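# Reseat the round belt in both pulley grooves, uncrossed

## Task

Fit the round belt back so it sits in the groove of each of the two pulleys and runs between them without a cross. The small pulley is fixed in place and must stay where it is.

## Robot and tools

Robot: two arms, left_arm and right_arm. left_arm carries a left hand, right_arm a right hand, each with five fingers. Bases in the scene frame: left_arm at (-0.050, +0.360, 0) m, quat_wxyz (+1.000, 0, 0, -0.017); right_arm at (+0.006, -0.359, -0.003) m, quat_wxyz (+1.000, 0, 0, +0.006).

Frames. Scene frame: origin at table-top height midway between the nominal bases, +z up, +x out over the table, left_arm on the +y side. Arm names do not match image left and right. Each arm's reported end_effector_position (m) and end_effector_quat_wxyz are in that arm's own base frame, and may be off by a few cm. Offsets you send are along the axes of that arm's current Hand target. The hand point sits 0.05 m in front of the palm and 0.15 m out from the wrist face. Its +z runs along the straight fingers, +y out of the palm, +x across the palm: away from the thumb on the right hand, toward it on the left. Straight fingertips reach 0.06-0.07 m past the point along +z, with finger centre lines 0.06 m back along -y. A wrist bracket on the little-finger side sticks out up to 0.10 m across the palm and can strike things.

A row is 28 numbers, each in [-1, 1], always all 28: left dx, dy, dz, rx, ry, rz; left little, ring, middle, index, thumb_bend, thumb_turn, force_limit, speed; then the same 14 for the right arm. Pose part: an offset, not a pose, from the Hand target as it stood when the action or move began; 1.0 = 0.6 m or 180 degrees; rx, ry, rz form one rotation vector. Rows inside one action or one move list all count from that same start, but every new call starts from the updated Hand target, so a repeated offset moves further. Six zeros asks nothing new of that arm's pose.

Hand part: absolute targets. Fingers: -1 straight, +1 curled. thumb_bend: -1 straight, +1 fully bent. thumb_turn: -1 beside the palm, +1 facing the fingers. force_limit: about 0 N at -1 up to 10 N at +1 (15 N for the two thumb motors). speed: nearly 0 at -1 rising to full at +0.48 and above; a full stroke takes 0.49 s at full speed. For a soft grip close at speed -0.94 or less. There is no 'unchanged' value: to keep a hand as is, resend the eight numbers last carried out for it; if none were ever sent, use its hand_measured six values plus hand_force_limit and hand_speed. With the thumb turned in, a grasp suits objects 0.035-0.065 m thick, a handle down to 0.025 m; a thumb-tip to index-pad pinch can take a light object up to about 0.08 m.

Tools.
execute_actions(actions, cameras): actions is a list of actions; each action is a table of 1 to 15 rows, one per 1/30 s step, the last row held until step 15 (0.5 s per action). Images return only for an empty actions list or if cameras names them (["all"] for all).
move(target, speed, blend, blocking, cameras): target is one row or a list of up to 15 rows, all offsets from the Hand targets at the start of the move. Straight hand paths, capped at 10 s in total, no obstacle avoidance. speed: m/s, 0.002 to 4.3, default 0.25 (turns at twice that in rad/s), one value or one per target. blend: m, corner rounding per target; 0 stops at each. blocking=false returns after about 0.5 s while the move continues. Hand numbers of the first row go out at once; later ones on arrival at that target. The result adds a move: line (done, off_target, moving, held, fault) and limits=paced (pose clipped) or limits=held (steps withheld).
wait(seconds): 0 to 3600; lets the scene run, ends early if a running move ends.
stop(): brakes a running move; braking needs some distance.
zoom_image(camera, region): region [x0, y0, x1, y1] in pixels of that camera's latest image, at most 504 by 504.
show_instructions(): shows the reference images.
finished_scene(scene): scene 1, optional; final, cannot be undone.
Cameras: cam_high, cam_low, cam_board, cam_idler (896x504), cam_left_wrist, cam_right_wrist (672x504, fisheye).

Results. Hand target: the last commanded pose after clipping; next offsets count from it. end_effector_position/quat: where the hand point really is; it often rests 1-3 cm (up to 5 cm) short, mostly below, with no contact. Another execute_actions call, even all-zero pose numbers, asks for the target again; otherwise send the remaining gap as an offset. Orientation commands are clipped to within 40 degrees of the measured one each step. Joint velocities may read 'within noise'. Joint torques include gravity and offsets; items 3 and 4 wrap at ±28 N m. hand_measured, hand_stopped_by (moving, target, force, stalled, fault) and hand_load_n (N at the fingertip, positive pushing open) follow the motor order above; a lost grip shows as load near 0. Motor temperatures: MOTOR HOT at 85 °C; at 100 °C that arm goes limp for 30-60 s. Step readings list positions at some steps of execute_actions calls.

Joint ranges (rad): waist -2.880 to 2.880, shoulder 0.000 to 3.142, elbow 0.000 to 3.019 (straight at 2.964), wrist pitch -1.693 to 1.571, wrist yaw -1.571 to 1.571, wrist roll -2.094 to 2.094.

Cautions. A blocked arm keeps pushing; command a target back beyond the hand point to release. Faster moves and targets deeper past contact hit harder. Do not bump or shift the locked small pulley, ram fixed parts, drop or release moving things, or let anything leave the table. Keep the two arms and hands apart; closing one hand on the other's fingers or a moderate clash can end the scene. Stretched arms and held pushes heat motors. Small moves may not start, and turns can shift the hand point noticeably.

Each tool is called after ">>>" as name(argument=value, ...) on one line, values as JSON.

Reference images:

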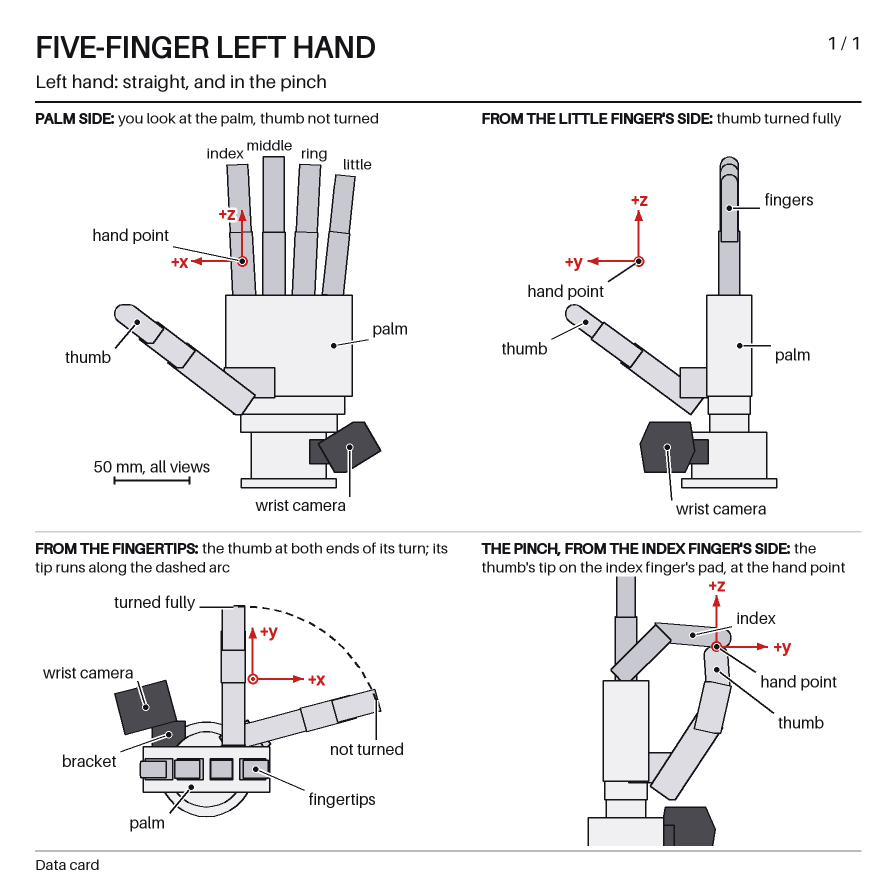

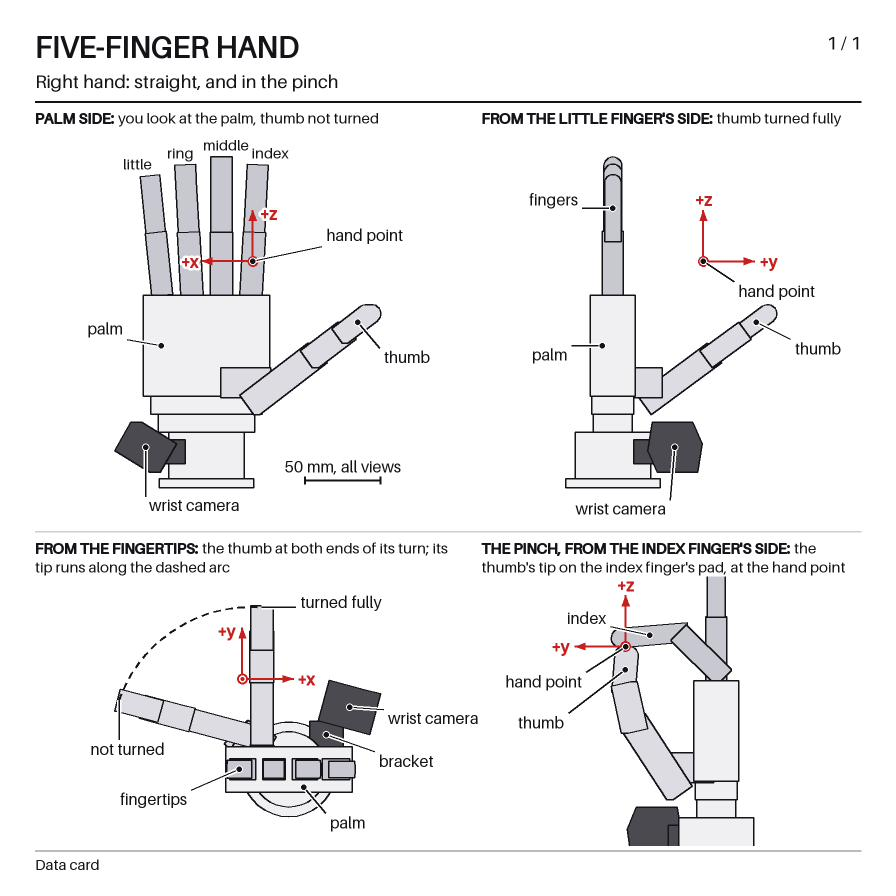

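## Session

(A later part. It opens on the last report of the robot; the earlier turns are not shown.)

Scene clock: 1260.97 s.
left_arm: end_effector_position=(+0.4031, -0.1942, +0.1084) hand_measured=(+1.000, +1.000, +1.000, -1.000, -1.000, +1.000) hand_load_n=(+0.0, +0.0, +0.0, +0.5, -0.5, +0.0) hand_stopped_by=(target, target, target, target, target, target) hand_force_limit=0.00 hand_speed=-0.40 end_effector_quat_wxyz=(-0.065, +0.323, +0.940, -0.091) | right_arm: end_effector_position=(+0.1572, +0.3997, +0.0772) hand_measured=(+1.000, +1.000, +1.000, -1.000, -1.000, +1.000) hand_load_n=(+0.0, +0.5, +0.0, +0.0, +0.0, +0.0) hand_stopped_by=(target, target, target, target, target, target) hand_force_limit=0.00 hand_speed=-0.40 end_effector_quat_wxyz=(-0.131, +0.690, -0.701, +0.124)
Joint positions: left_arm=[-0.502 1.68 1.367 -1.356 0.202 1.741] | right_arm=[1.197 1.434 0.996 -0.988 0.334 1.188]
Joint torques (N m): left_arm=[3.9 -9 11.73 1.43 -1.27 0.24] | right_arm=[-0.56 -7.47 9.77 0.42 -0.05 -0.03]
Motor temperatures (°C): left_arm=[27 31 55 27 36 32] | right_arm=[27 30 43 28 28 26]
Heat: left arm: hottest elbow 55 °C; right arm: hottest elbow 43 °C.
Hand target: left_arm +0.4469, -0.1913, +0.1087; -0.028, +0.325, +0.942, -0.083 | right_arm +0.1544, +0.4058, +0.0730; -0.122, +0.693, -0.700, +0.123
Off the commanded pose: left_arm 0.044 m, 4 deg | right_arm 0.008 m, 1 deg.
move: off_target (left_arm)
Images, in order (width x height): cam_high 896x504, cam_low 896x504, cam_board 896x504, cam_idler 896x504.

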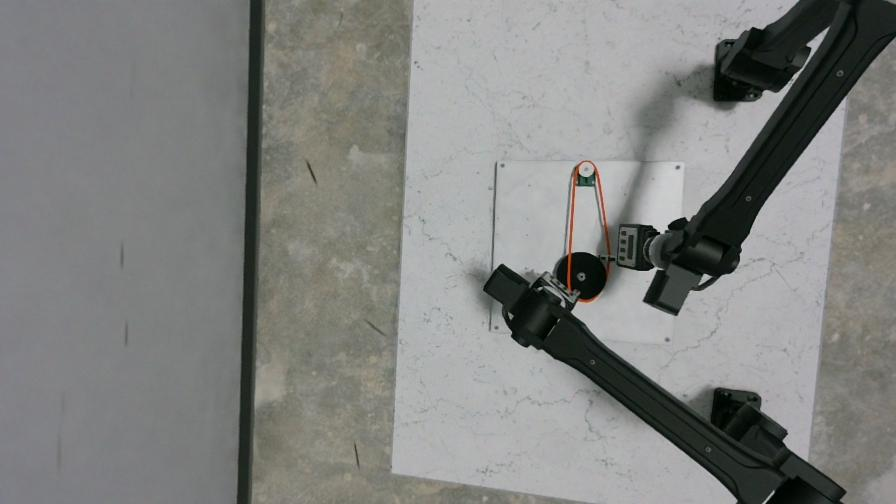

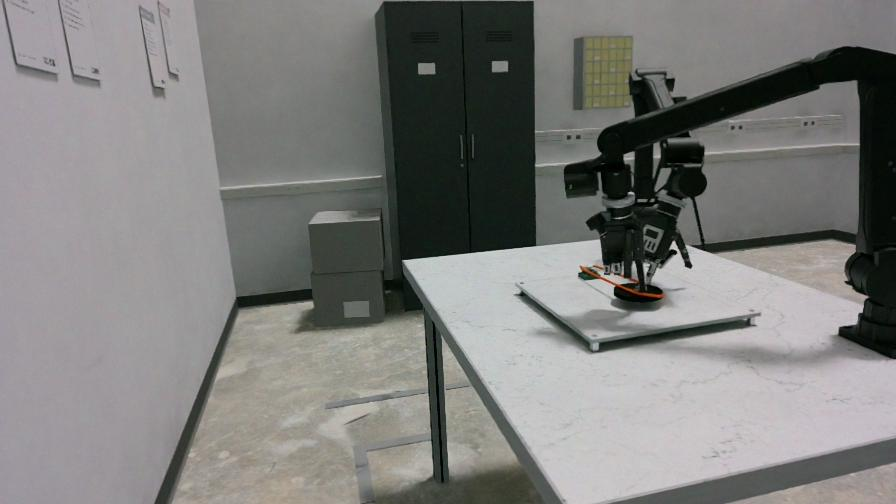

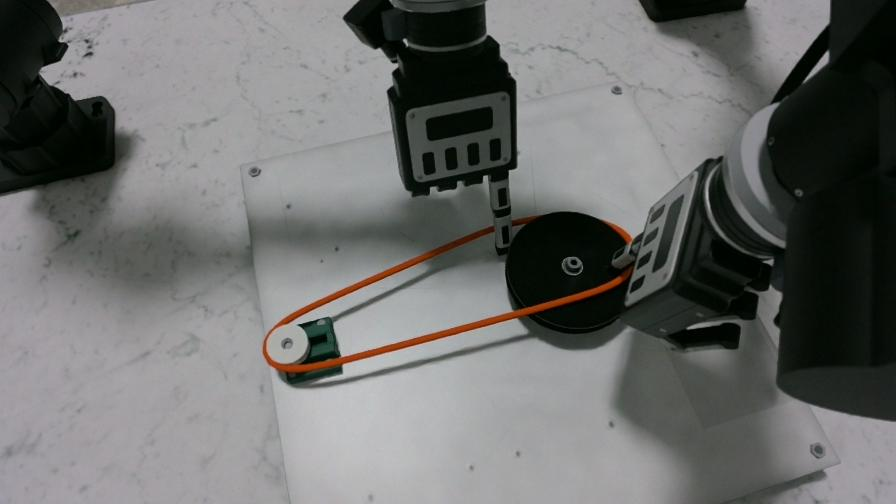

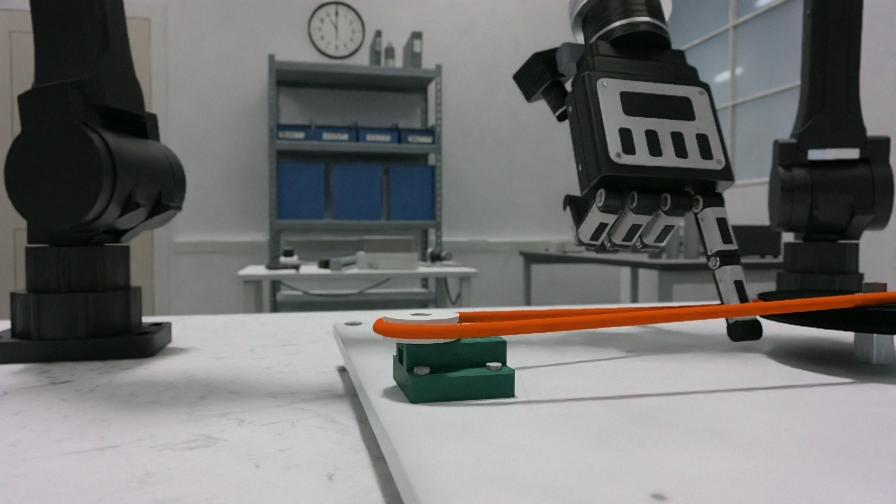

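>>> move(target=[[0,0,0,0,0,0,1,1,1,-1,-1,1,0,-0.4,0.0583,-0.0210,0.0005,0,0,0,1,1,1,-1,-1,1,0,-0.4],[0,0,0,0,0,0,1,1,1,-1,-1,1,0,-0.4,0.0751,-0.0570,0.0135,0,0,0,1,1,1,-1,-1,1,0,-0.4]], speed=0.04, blend=0.01, cameras=["cam_low","cam_idler","cam_board","cam_high"])

>>> zoom_image(camera="cam_low", region=[610, 265, 670, 310])

>>> zoom_image(camera="cam_board", region=[420, 160, 660, 350])

>>> zoom_image(camera="cam_idler", region=[650, 250, 896, 350])

Scene clock: 1288.43 s.
left_arm: end_effector_position=(+0.4062, -0.1955, +0.1086) hand_measured=(+1.000, +1.000, +1.000, -1.000, -1.000, +1.000) hand_load_n=(+0.0, +0.5, +0.0, +0.5, +0.0, +0.0) hand_stopped_by=(target, target, target, target, target, target) hand_force_limit=0.00 hand_speed=-0.40 end_effector_quat_wxyz=(-0.063, +0.324, +0.940, -0.092) | right_arm: end_effector_position=(+0.1857, +0.3662, +0.0786) hand_measured=(+1.000, +1.000, +1.000, -1.000, -1.000, +1.000) hand_load_n=(+0.0, +0.0, +0.0, +0.0, +0.0, +0.0) hand_stopped_by=(target, target, target, target, target, target) hand_force_limit=0.00 hand_speed=-0.40 end_effector_quat_wxyz=(-0.122, +0.693, -0.700, +0.123)
Joint positions: left_arm=[-0.501 1.685 1.376 -1.356 0.202 1.743] | right_arm=[1.09 1.389 0.955 -0.974 0.31 1.075]
Joint torques (N m): left_arm=[3.96 -9.64 11.3 1.37 -1.27 0.22] | right_arm=[-2.32 -9.93 7.17 1.09 0.18 -0.25]
Motor temperatures (°C): left_arm=[27 31 60 27 37 32] | right_arm=[27 30 43 28 28 26]
Heat: left arm: hottest elbow 60 °C; right arm: hottest elbow 43 °C.
Hand target: left_arm +0.4470, -0.1912, +0.1088; -0.028, +0.325, +0.942, -0.083 | right_arm +0.1889, +0.3603, +0.0771; -0.122, +0.693, -0.700, +0.123
Off the commanded pose: left_arm 0.041 m, 4 deg | right_arm 0.007 m, 0 deg.
move: done
Images, in order (width x height): cam_high 896x504, cam_low 896x504, cam_board 896x504, cam_idler 896x504.

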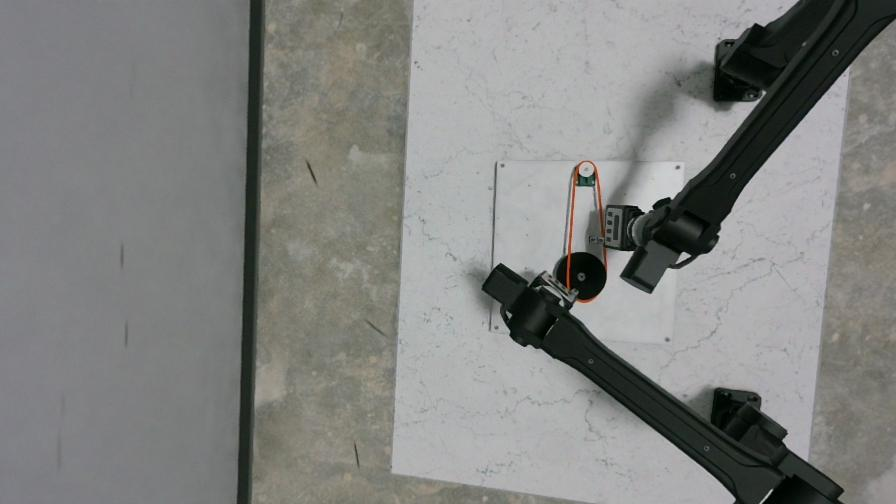

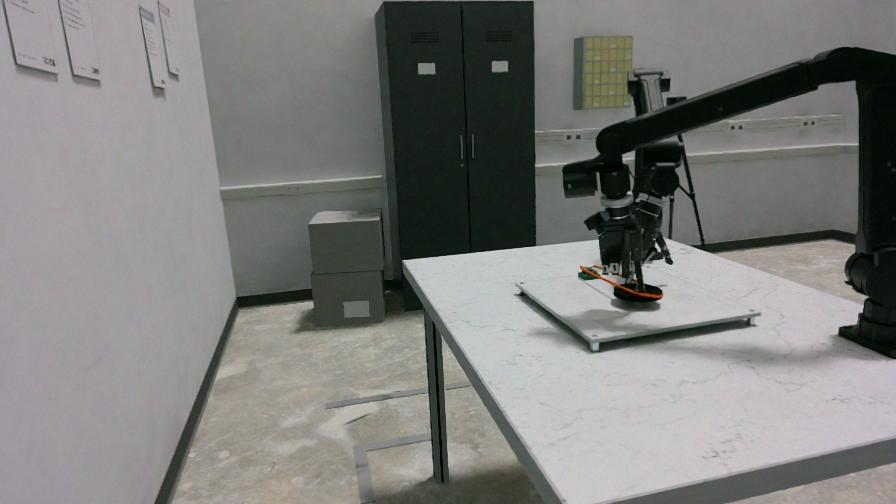

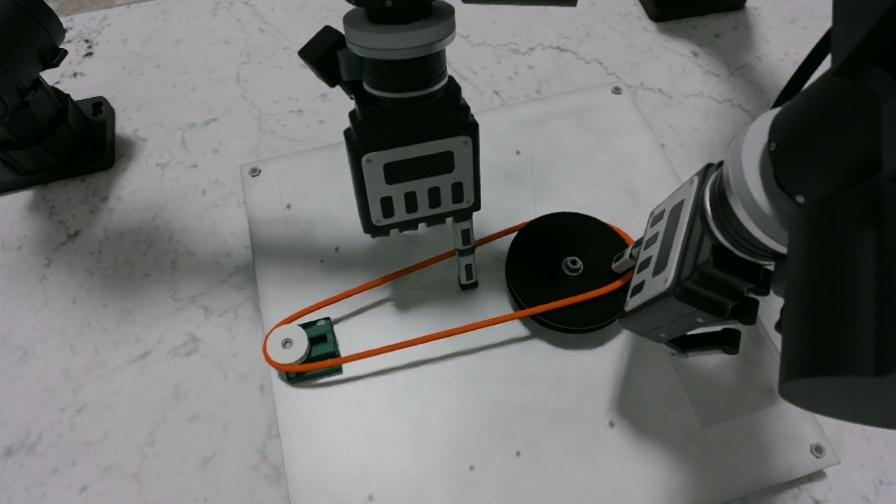

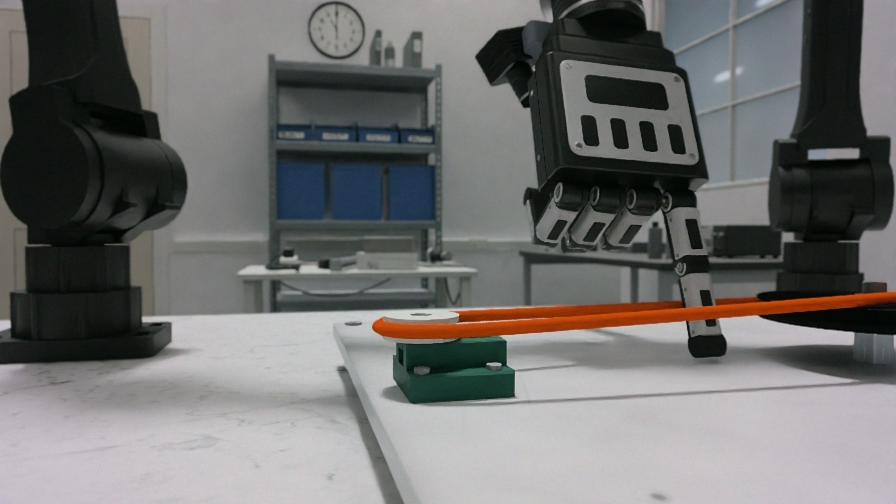

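Scaled by 8.400 from the camera's image (finer frame: 1280x720).

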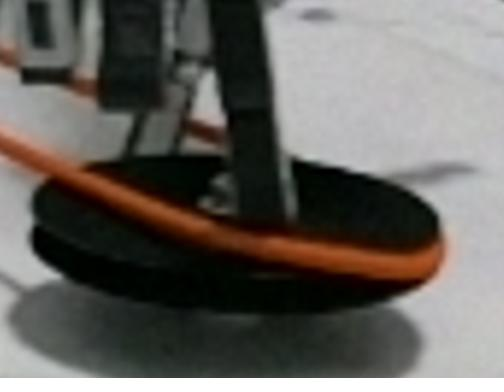

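Scaled by 2.100 from the camera's image (finer frame: 1280x720).

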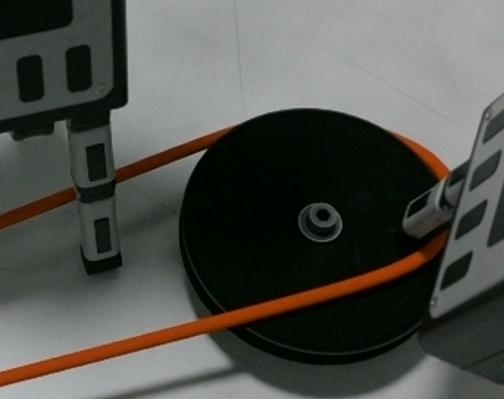

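Scaled by 2.049 from the camera's image (finer frame: 1280x720).

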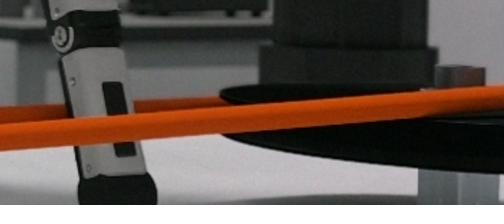

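>>> move(target=[-0.0188,-0.0015,0.0003,0,0,0,1,1,1,-1,-1,1,0,-0.4,0,0,0,0,0,0,1,1,1,-1,-1,1,0,-0.4], speed=0.03, cameras=["cam_low","cam_board","cam_high"])

>>> zoom_image(camera="cam_low", region=[610, 265, 670, 310])

>>> zoom_image(camera="cam_high", region=[540, 220, 660, 310])

Scene clock: 1306.50 s.
left_arm: end_effector_position=(+0.4125, -0.1997, +0.1081) hand_measured=(+1.000, +1.000, +1.000, -1.000, -1.000, +1.000) hand_load_n=(+0.0, +0.0, +0.0, +0.5, +0.0, +0.0) hand_stopped_by=(target, target, target, target, target, target) hand_force_limit=0.00 hand_speed=-0.40 end_effector_quat_wxyz=(-0.065, +0.324, +0.939, -0.093) | right_arm: end_effector_position=(+0.1856, +0.3661, +0.0786) hand_measured=(+1.000, +1.000, +1.000, -1.000, -1.000, +1.000) hand_load_n=(+0.0, +0.0, +0.0, -0.5, +0.0, +0.0) hand_stopped_by=(target, target, target, target, target, target) hand_force_limit=0.00 hand_speed=-0.40 end_effector_quat_wxyz=(-0.122, +0.693, -0.700, +0.123)
Joint positions: left_arm=[-0.501 1.707 1.403 -1.365 0.205 1.743] | right_arm=[1.09 1.389 0.955 -0.974 0.31 1.074]
Joint torques (N m): left_arm=[3.43 -9.11 11.97 1.32 -1.37 0.16] | right_arm=[-2.32 -9.99 7.19 1.1 0.18 -0.22]
Motor temperatures (°C): left_arm=[27 32 56 27 37 32] | right_arm=[27 30 42 28 28 26]
Heat: left arm: hottest elbow 56 °C; right arm: hottest elbow 42 °C.
Hand target: left_arm +0.4552, -0.1989, +0.1086; -0.029, +0.325, +0.942, -0.083 | right_arm +0.1889, +0.3603, +0.0771; -0.122, +0.693, -0.700, +0.123
Off the commanded pose: left_arm 0.043 m, 4 deg | right_arm 0.007 m, 0 deg.
move: off_target (left_arm)
Images, in order (width x height): cam_high 896x504, cam_low 896x504, cam_board 896x504.

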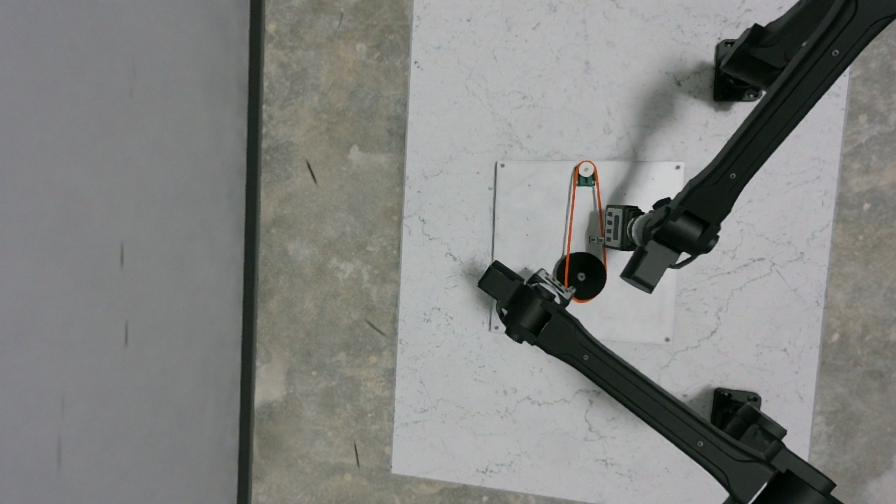

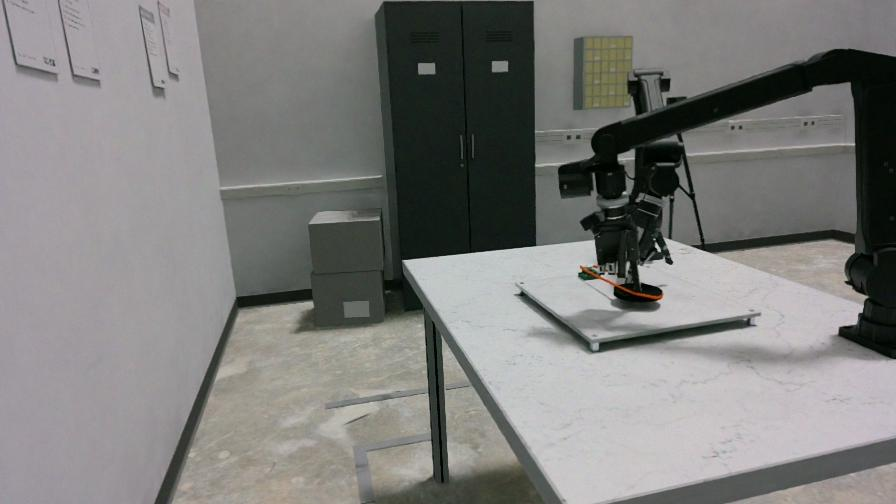

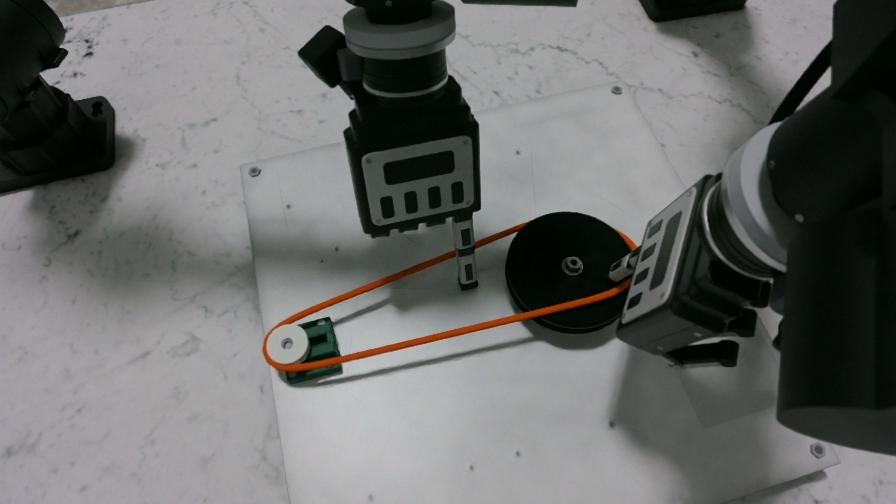

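Scaled by 8.400 from the camera's image (finer frame: 1280x720).

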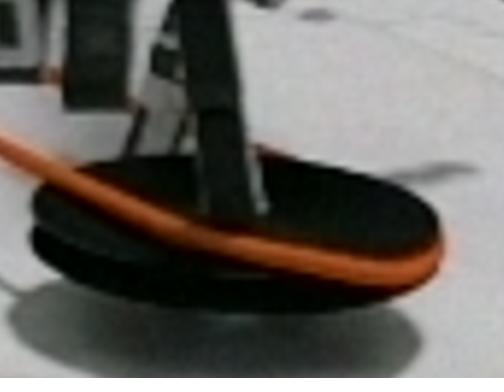

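Scaled by 4.200 from the camera's image (finer frame: 1280x720).

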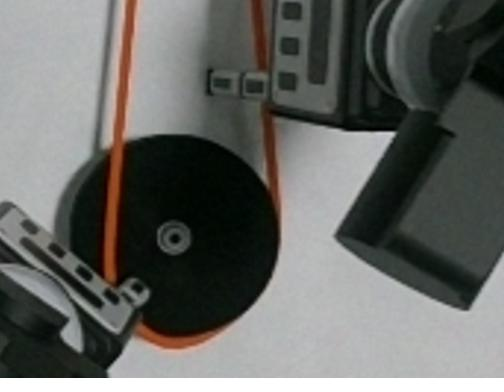

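>>> move(target=[-0.0208,-0.0041,0.0008,0,0,0,1,1,1,-1,-1,1,0,-0.4,0,0,0,0,0,0,1,1,1,-1,-1,1,0,-0.4], speed=0.03, cameras=["cam_low","cam_board","cam_high"])

>>> zoom_image(camera="cam_low", region=[610, 265, 670, 310])

>>> zoom_image(camera="cam_high", region=[540, 220, 660, 310])

>>> zoom_image(camera="cam_board", region=[420, 160, 660, 350])

Scene clock: 1316.80 s.
left_arm: end_effector_position=(+0.4175, -0.2043, +0.1077) hand_measured=(+1.000, +1.000, +1.000, -1.000, -1.000, +1.000) hand_load_n=(+0.0, +0.0, +0.0, +0.5, +0.0, +0.0) hand_stopped_by=(target, target, target, target, target, target) hand_force_limit=0.00 hand_speed=-0.40 end_effector_quat_wxyz=(-0.072, +0.324, +0.939, -0.093) | right_arm: end_effector_position=(+0.1856, +0.3661, +0.0786) hand_measured=(+1.000, +1.000, +1.000, -1.000, -1.000, +1.000) hand_load_n=(+0.0, +0.5, +0.0, +0.0, +0.0, -0.5) hand_stopped_by=(target, target, target, target, target, target) hand_force_limit=0.00 hand_speed=-0.40 end_effector_quat_wxyz=(-0.122, +0.693, -0.700, +0.123)
Joint positions: left_arm=[-0.504 1.733 1.435 -1.385 0.208 1.743] | right_arm=[1.09 1.389 0.955 -0.974 0.31 1.074]
Joint torques (N m): left_arm=[2.78 -9.58 12.38 1.73 -1.46 0.07] | right_arm=[-2.32 -9.93 7.16 1.09 0.18 -0.22]
Motor temperatures (°C): left_arm=[27 32 57 27 37 32] | right_arm=[27 31 41 28 28 26]
Heat: left arm: hottest elbow 57 °C; right arm: hottest elbow 41 °C.
Hand target: left_arm +0.4635, -0.2087, +0.1086; -0.029, +0.325, +0.942, -0.083 | right_arm +0.1889, +0.3603, +0.0771; -0.122, +0.693, -0.700, +0.123
Off the commanded pose: left_arm 0.046 m, 5 deg | right_arm 0.007 m, 0 deg.
move: off_target (left_arm)
Images, in order (width x height): cam_high 896x504, cam_low 896x504, cam_board 896x504.

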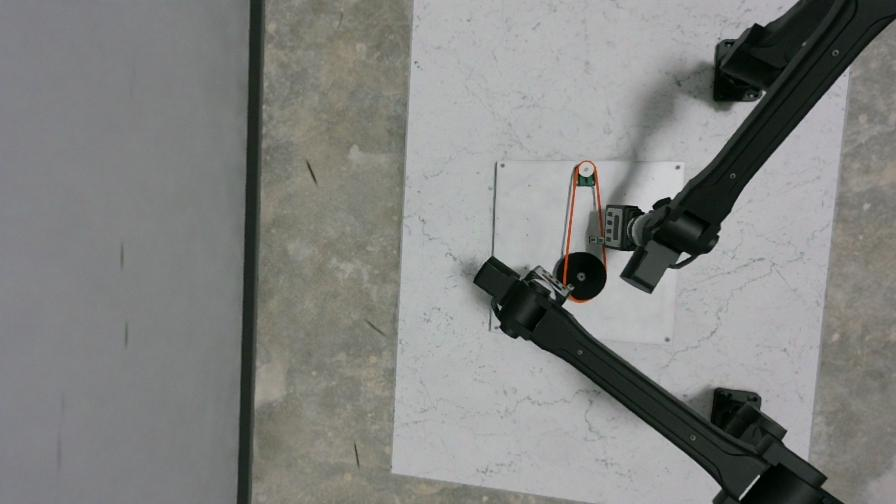

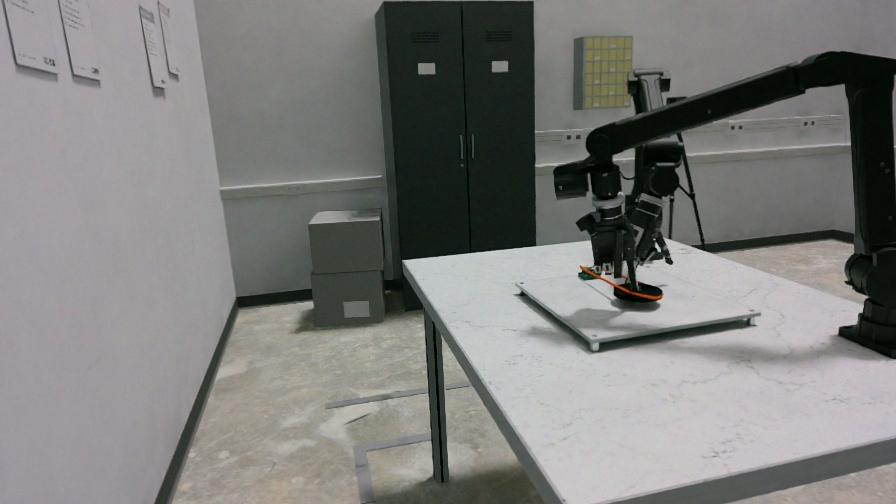

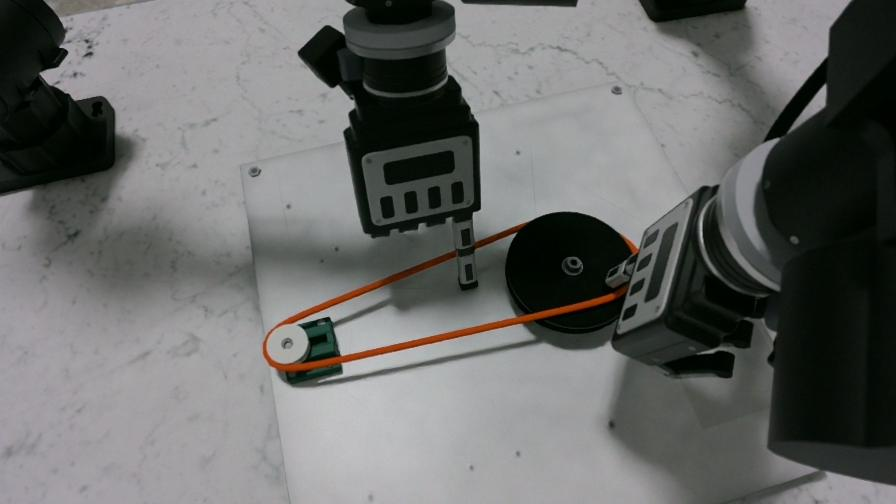

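Scaled by 8.400 from the camera's image (finer frame: 1280x720).

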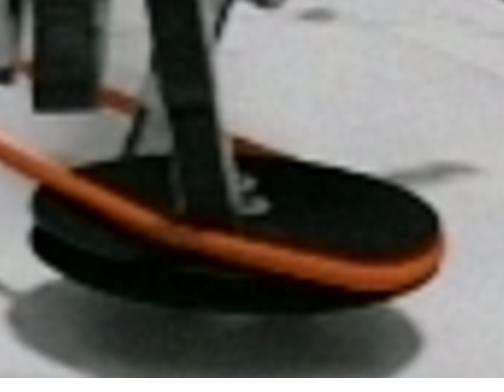

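Scaled by 4.200 from the camera's image (finer frame: 1280x720).

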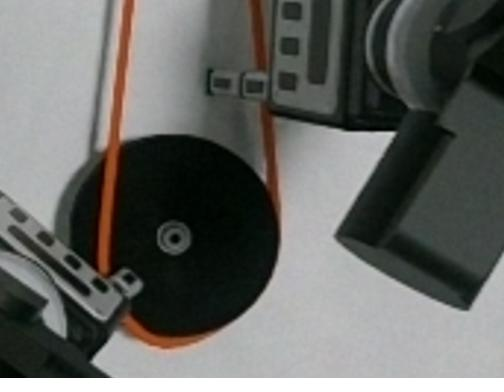

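Scaled by 2.100 from the camera's image (finer frame: 1280x720).

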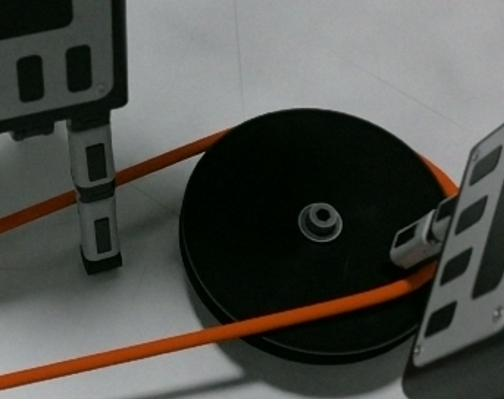

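>>> move(target=[-0.0279,-0.0071,0.0013,0,0,0,1,1,1,-1,-1,1,0,-0.4,0,0,0,0,0,0,1,1,1,-1,-1,1,0,-0.4], speed=0.03, cameras=["cam_low","cam_board","cam_high"])

>>> zoom_image(camera="cam_low", region=[610, 265, 670, 310])

>>> zoom_image(camera="cam_high", region=[540, 220, 660, 310])

>>> zoom_image(camera="cam_board", region=[420, 160, 660, 350])

Scene clock: 1342.67 s.
left_arm: end_effector_position=(+0.4236, -0.2131, +0.1076) hand_measured=(+1.000, +1.000, +1.000, -1.000, -1.000, +1.000) hand_load_n=(+0.0, +0.0, +0.0, +0.5, +0.0, +0.0) hand_stopped_by=(target, target, target, target, target, target) hand_force_limit=0.00 hand_speed=-0.40 end_effector_quat_wxyz=(-0.080, +0.322, +0.939, -0.090) | right_arm: end_effector_position=(+0.1856, +0.3661, +0.0786) hand_measured=(+1.000, +1.000, +1.000, -1.000, -1.000, +1.000) hand_load_n=(+0.0, +0.0, +0.0, +0.0, +0.0, +0.0) hand_stopped_by=(target, target, target, target, target, target) hand_force_limit=0.00 hand_speed=-0.40 end_effector_quat_wxyz=(-0.122, +0.693, -0.700, +0.123)
Joint positions: left_arm=[-0.514 1.769 1.482 -1.41 0.206 1.731] | right_arm=[1.09 1.389 0.955 -0.974 0.31 1.074]
Joint torques (N m): left_arm=[2.55 -10.11 12.93 2.21 -1.37 0.13] | right_arm=[-2.26 -9.88 7.17 1.1 0.18 -0.22]
Motor temperatures (°C): left_arm=[27 31 63 27 38 32] | right_arm=[27 31 40 28 28 26]
Heat: left arm: hottest elbow 63 °C; right arm: hottest elbow 40 °C.
Hand target: left_arm +0.4741, -0.2224, +0.1086; -0.028, +0.325, +0.942, -0.083 | right_arm +0.1889, +0.3603, +0.0771; -0.122, +0.693, -0.700, +0.123
Off the commanded pose: left_arm 0.051 m, 6 deg | right_arm 0.007 m, 0 deg.
move: off_target (left_arm)
Images, in order (width x height): cam_high 896x504, cam_low 896x504, cam_board 896x504.

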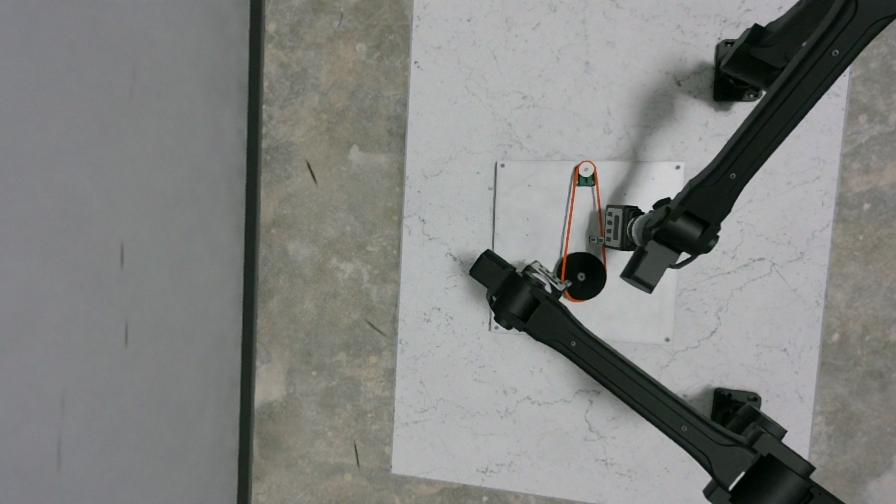

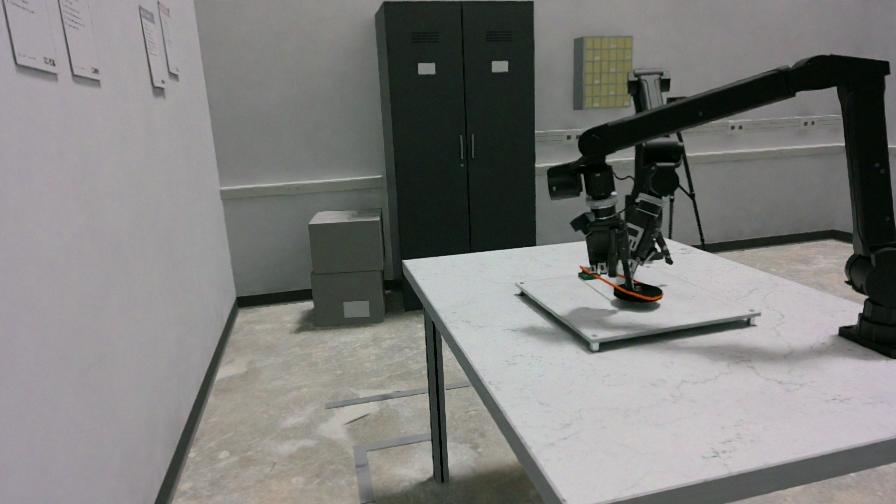

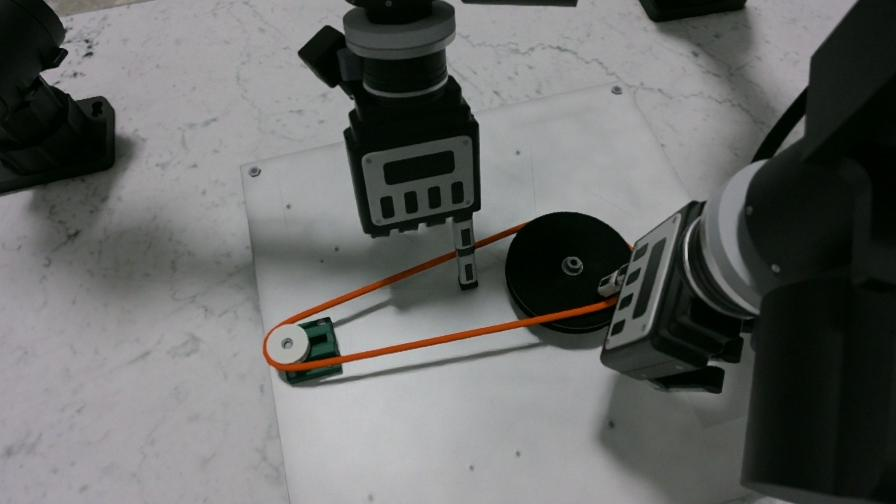

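Scaled by 8.400 from the camera's image (finer frame: 1280x720).

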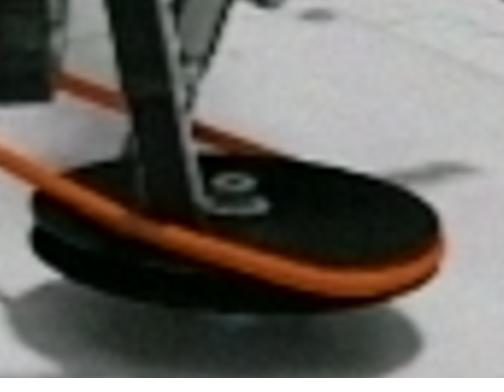

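Scaled by 4.200 from the camera's image (finer frame: 1280x720).

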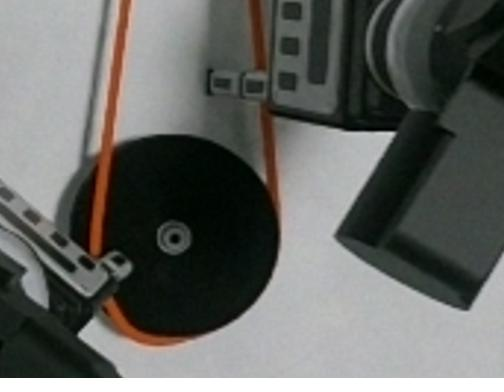

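Scaled by 2.100 from the camera's image (finer frame: 1280x720).

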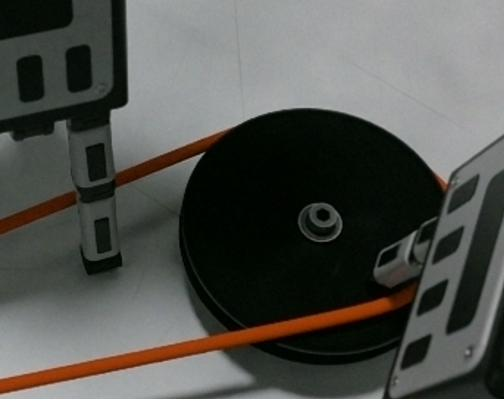

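>>> move(target=[-0.0223,-0.0160,0.0028,-0.0206,-0.0258,0.0046,1,1,1,-1,-1,1,0,-0.4,0,0,0,0,0,0,1,1,1,-1,-1,1,0,-0.4], speed=0.03, cameras=["cam_low","cam_board","cam_high"])

>>> zoom_image(camera="cam_low", region=[610, 265, 670, 310])

>>> zoom_image(camera="cam_high", region=[540, 220, 660, 310])

>>> zoom_image(camera="cam_board", region=[420, 160, 660, 350])

Scene clock: 1366.27 s.
left_arm: end_effector_position=(+0.4271, -0.2278, +0.1119) hand_measured=(+1.000, +1.000, +1.000, -1.000, -1.000, +1.000) hand_load_n=(+0.5, +0.0, +0.0, +0.5, +0.0, +0.0) hand_stopped_by=(target, target, target, target, target, target) hand_force_limit=0.00 hand_speed=-0.40 end_effector_quat_wxyz=(-0.053, +0.327, +0.941, -0.068) | right_arm: end_effector_position=(+0.1856, +0.3661, +0.0786) hand_measured=(+1.000, +1.000, +1.000, -1.000, -1.000, +1.000) hand_load_n=(+0.0, +0.0, +0.0, +0.0, +0.0, +0.0) hand_stopped_by=(target, target, target, target, target, target) hand_force_limit=0.00 hand_speed=-0.40 end_effector_quat_wxyz=(-0.122, +0.693, -0.700, +0.123)
Joint positions: left_arm=[-0.556 1.76 1.482 -1.368 0.156 1.689] | right_arm=[1.09 1.389 0.955 -0.974 0.31 1.074]
Joint torques (N m): left_arm=[2.61 -11.93 9.88 4.36 -1.53 0.09] | right_arm=[-2.37 -9.93 7.17 1.1 0.18 -0.22]
Motor temperatures (°C): left_arm=[27 32 61 28 38 32] | right_arm=[27 31 40 28 28 26]
Heat: left arm: hottest elbow 61 °C; right arm: hottest elbow 40 °C.
Hand target: left_arm +0.4786, -0.2383, +0.1087; +0.021, +0.329, +0.942, -0.066 | right_arm +0.1889, +0.3603, +0.0771; -0.122, +0.693, -0.700, +0.123
Off the commanded pose: left_arm 0.053 m, 9 deg | right_arm 0.007 m, 0 deg.
move: off_target (left_arm)
Images, in order (width x height): cam_high 896x504, cam_low 896x504, cam_board 896x504.

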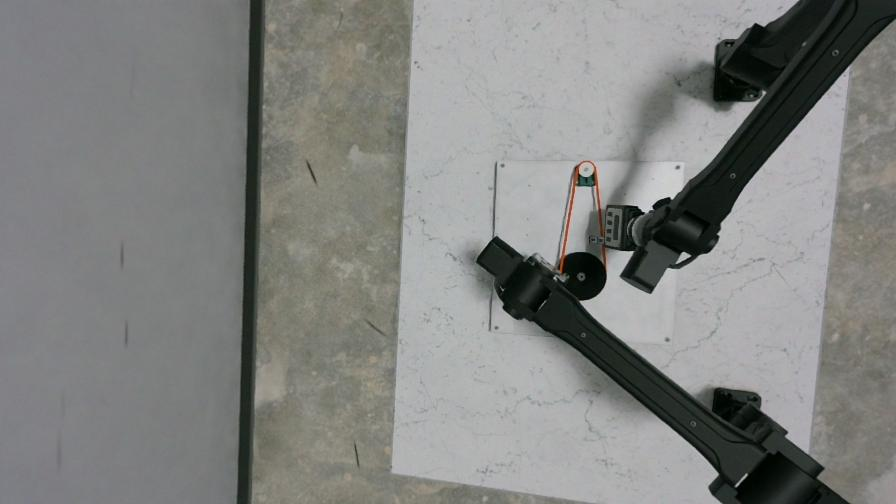

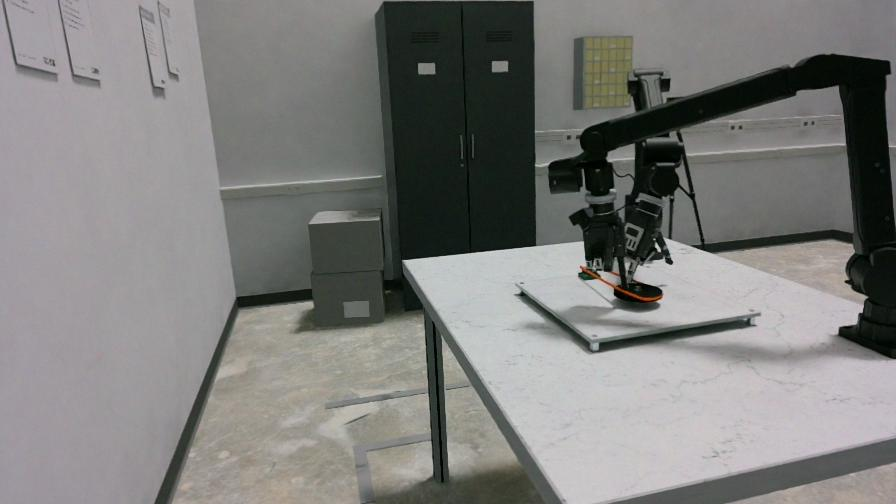

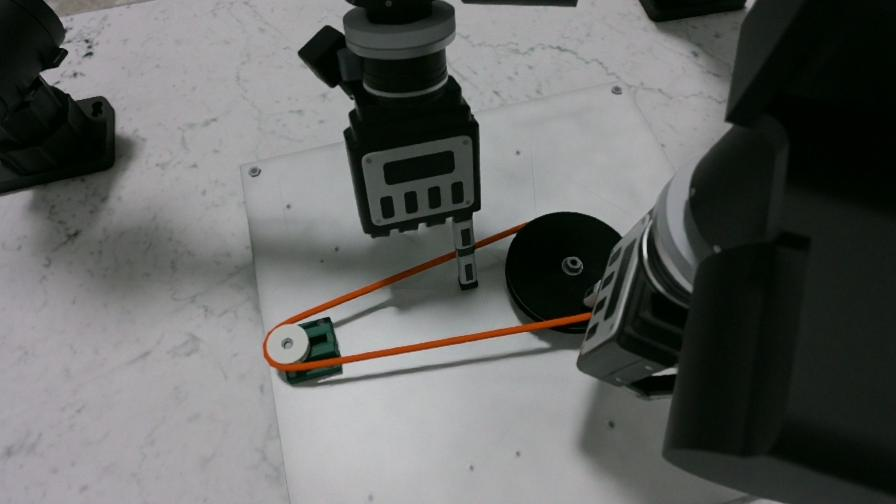

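Scaled by 8.400 from the camera's image (finer frame: 1280x720).

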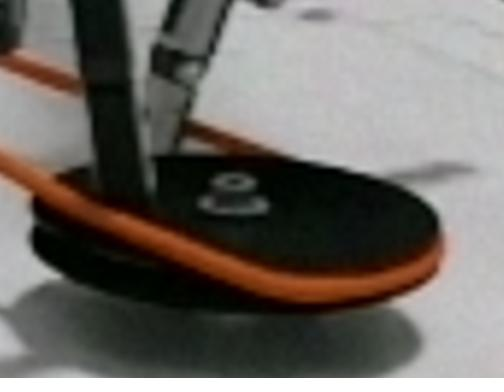

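Scaled by 4.200 from the camera's image (finer frame: 1280x720).

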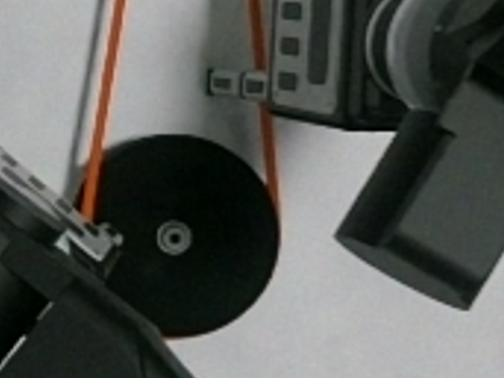

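Scaled by 2.100 from the camera's image (finer frame: 1280x720).

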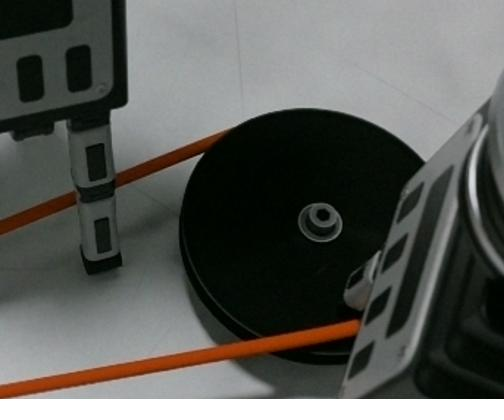

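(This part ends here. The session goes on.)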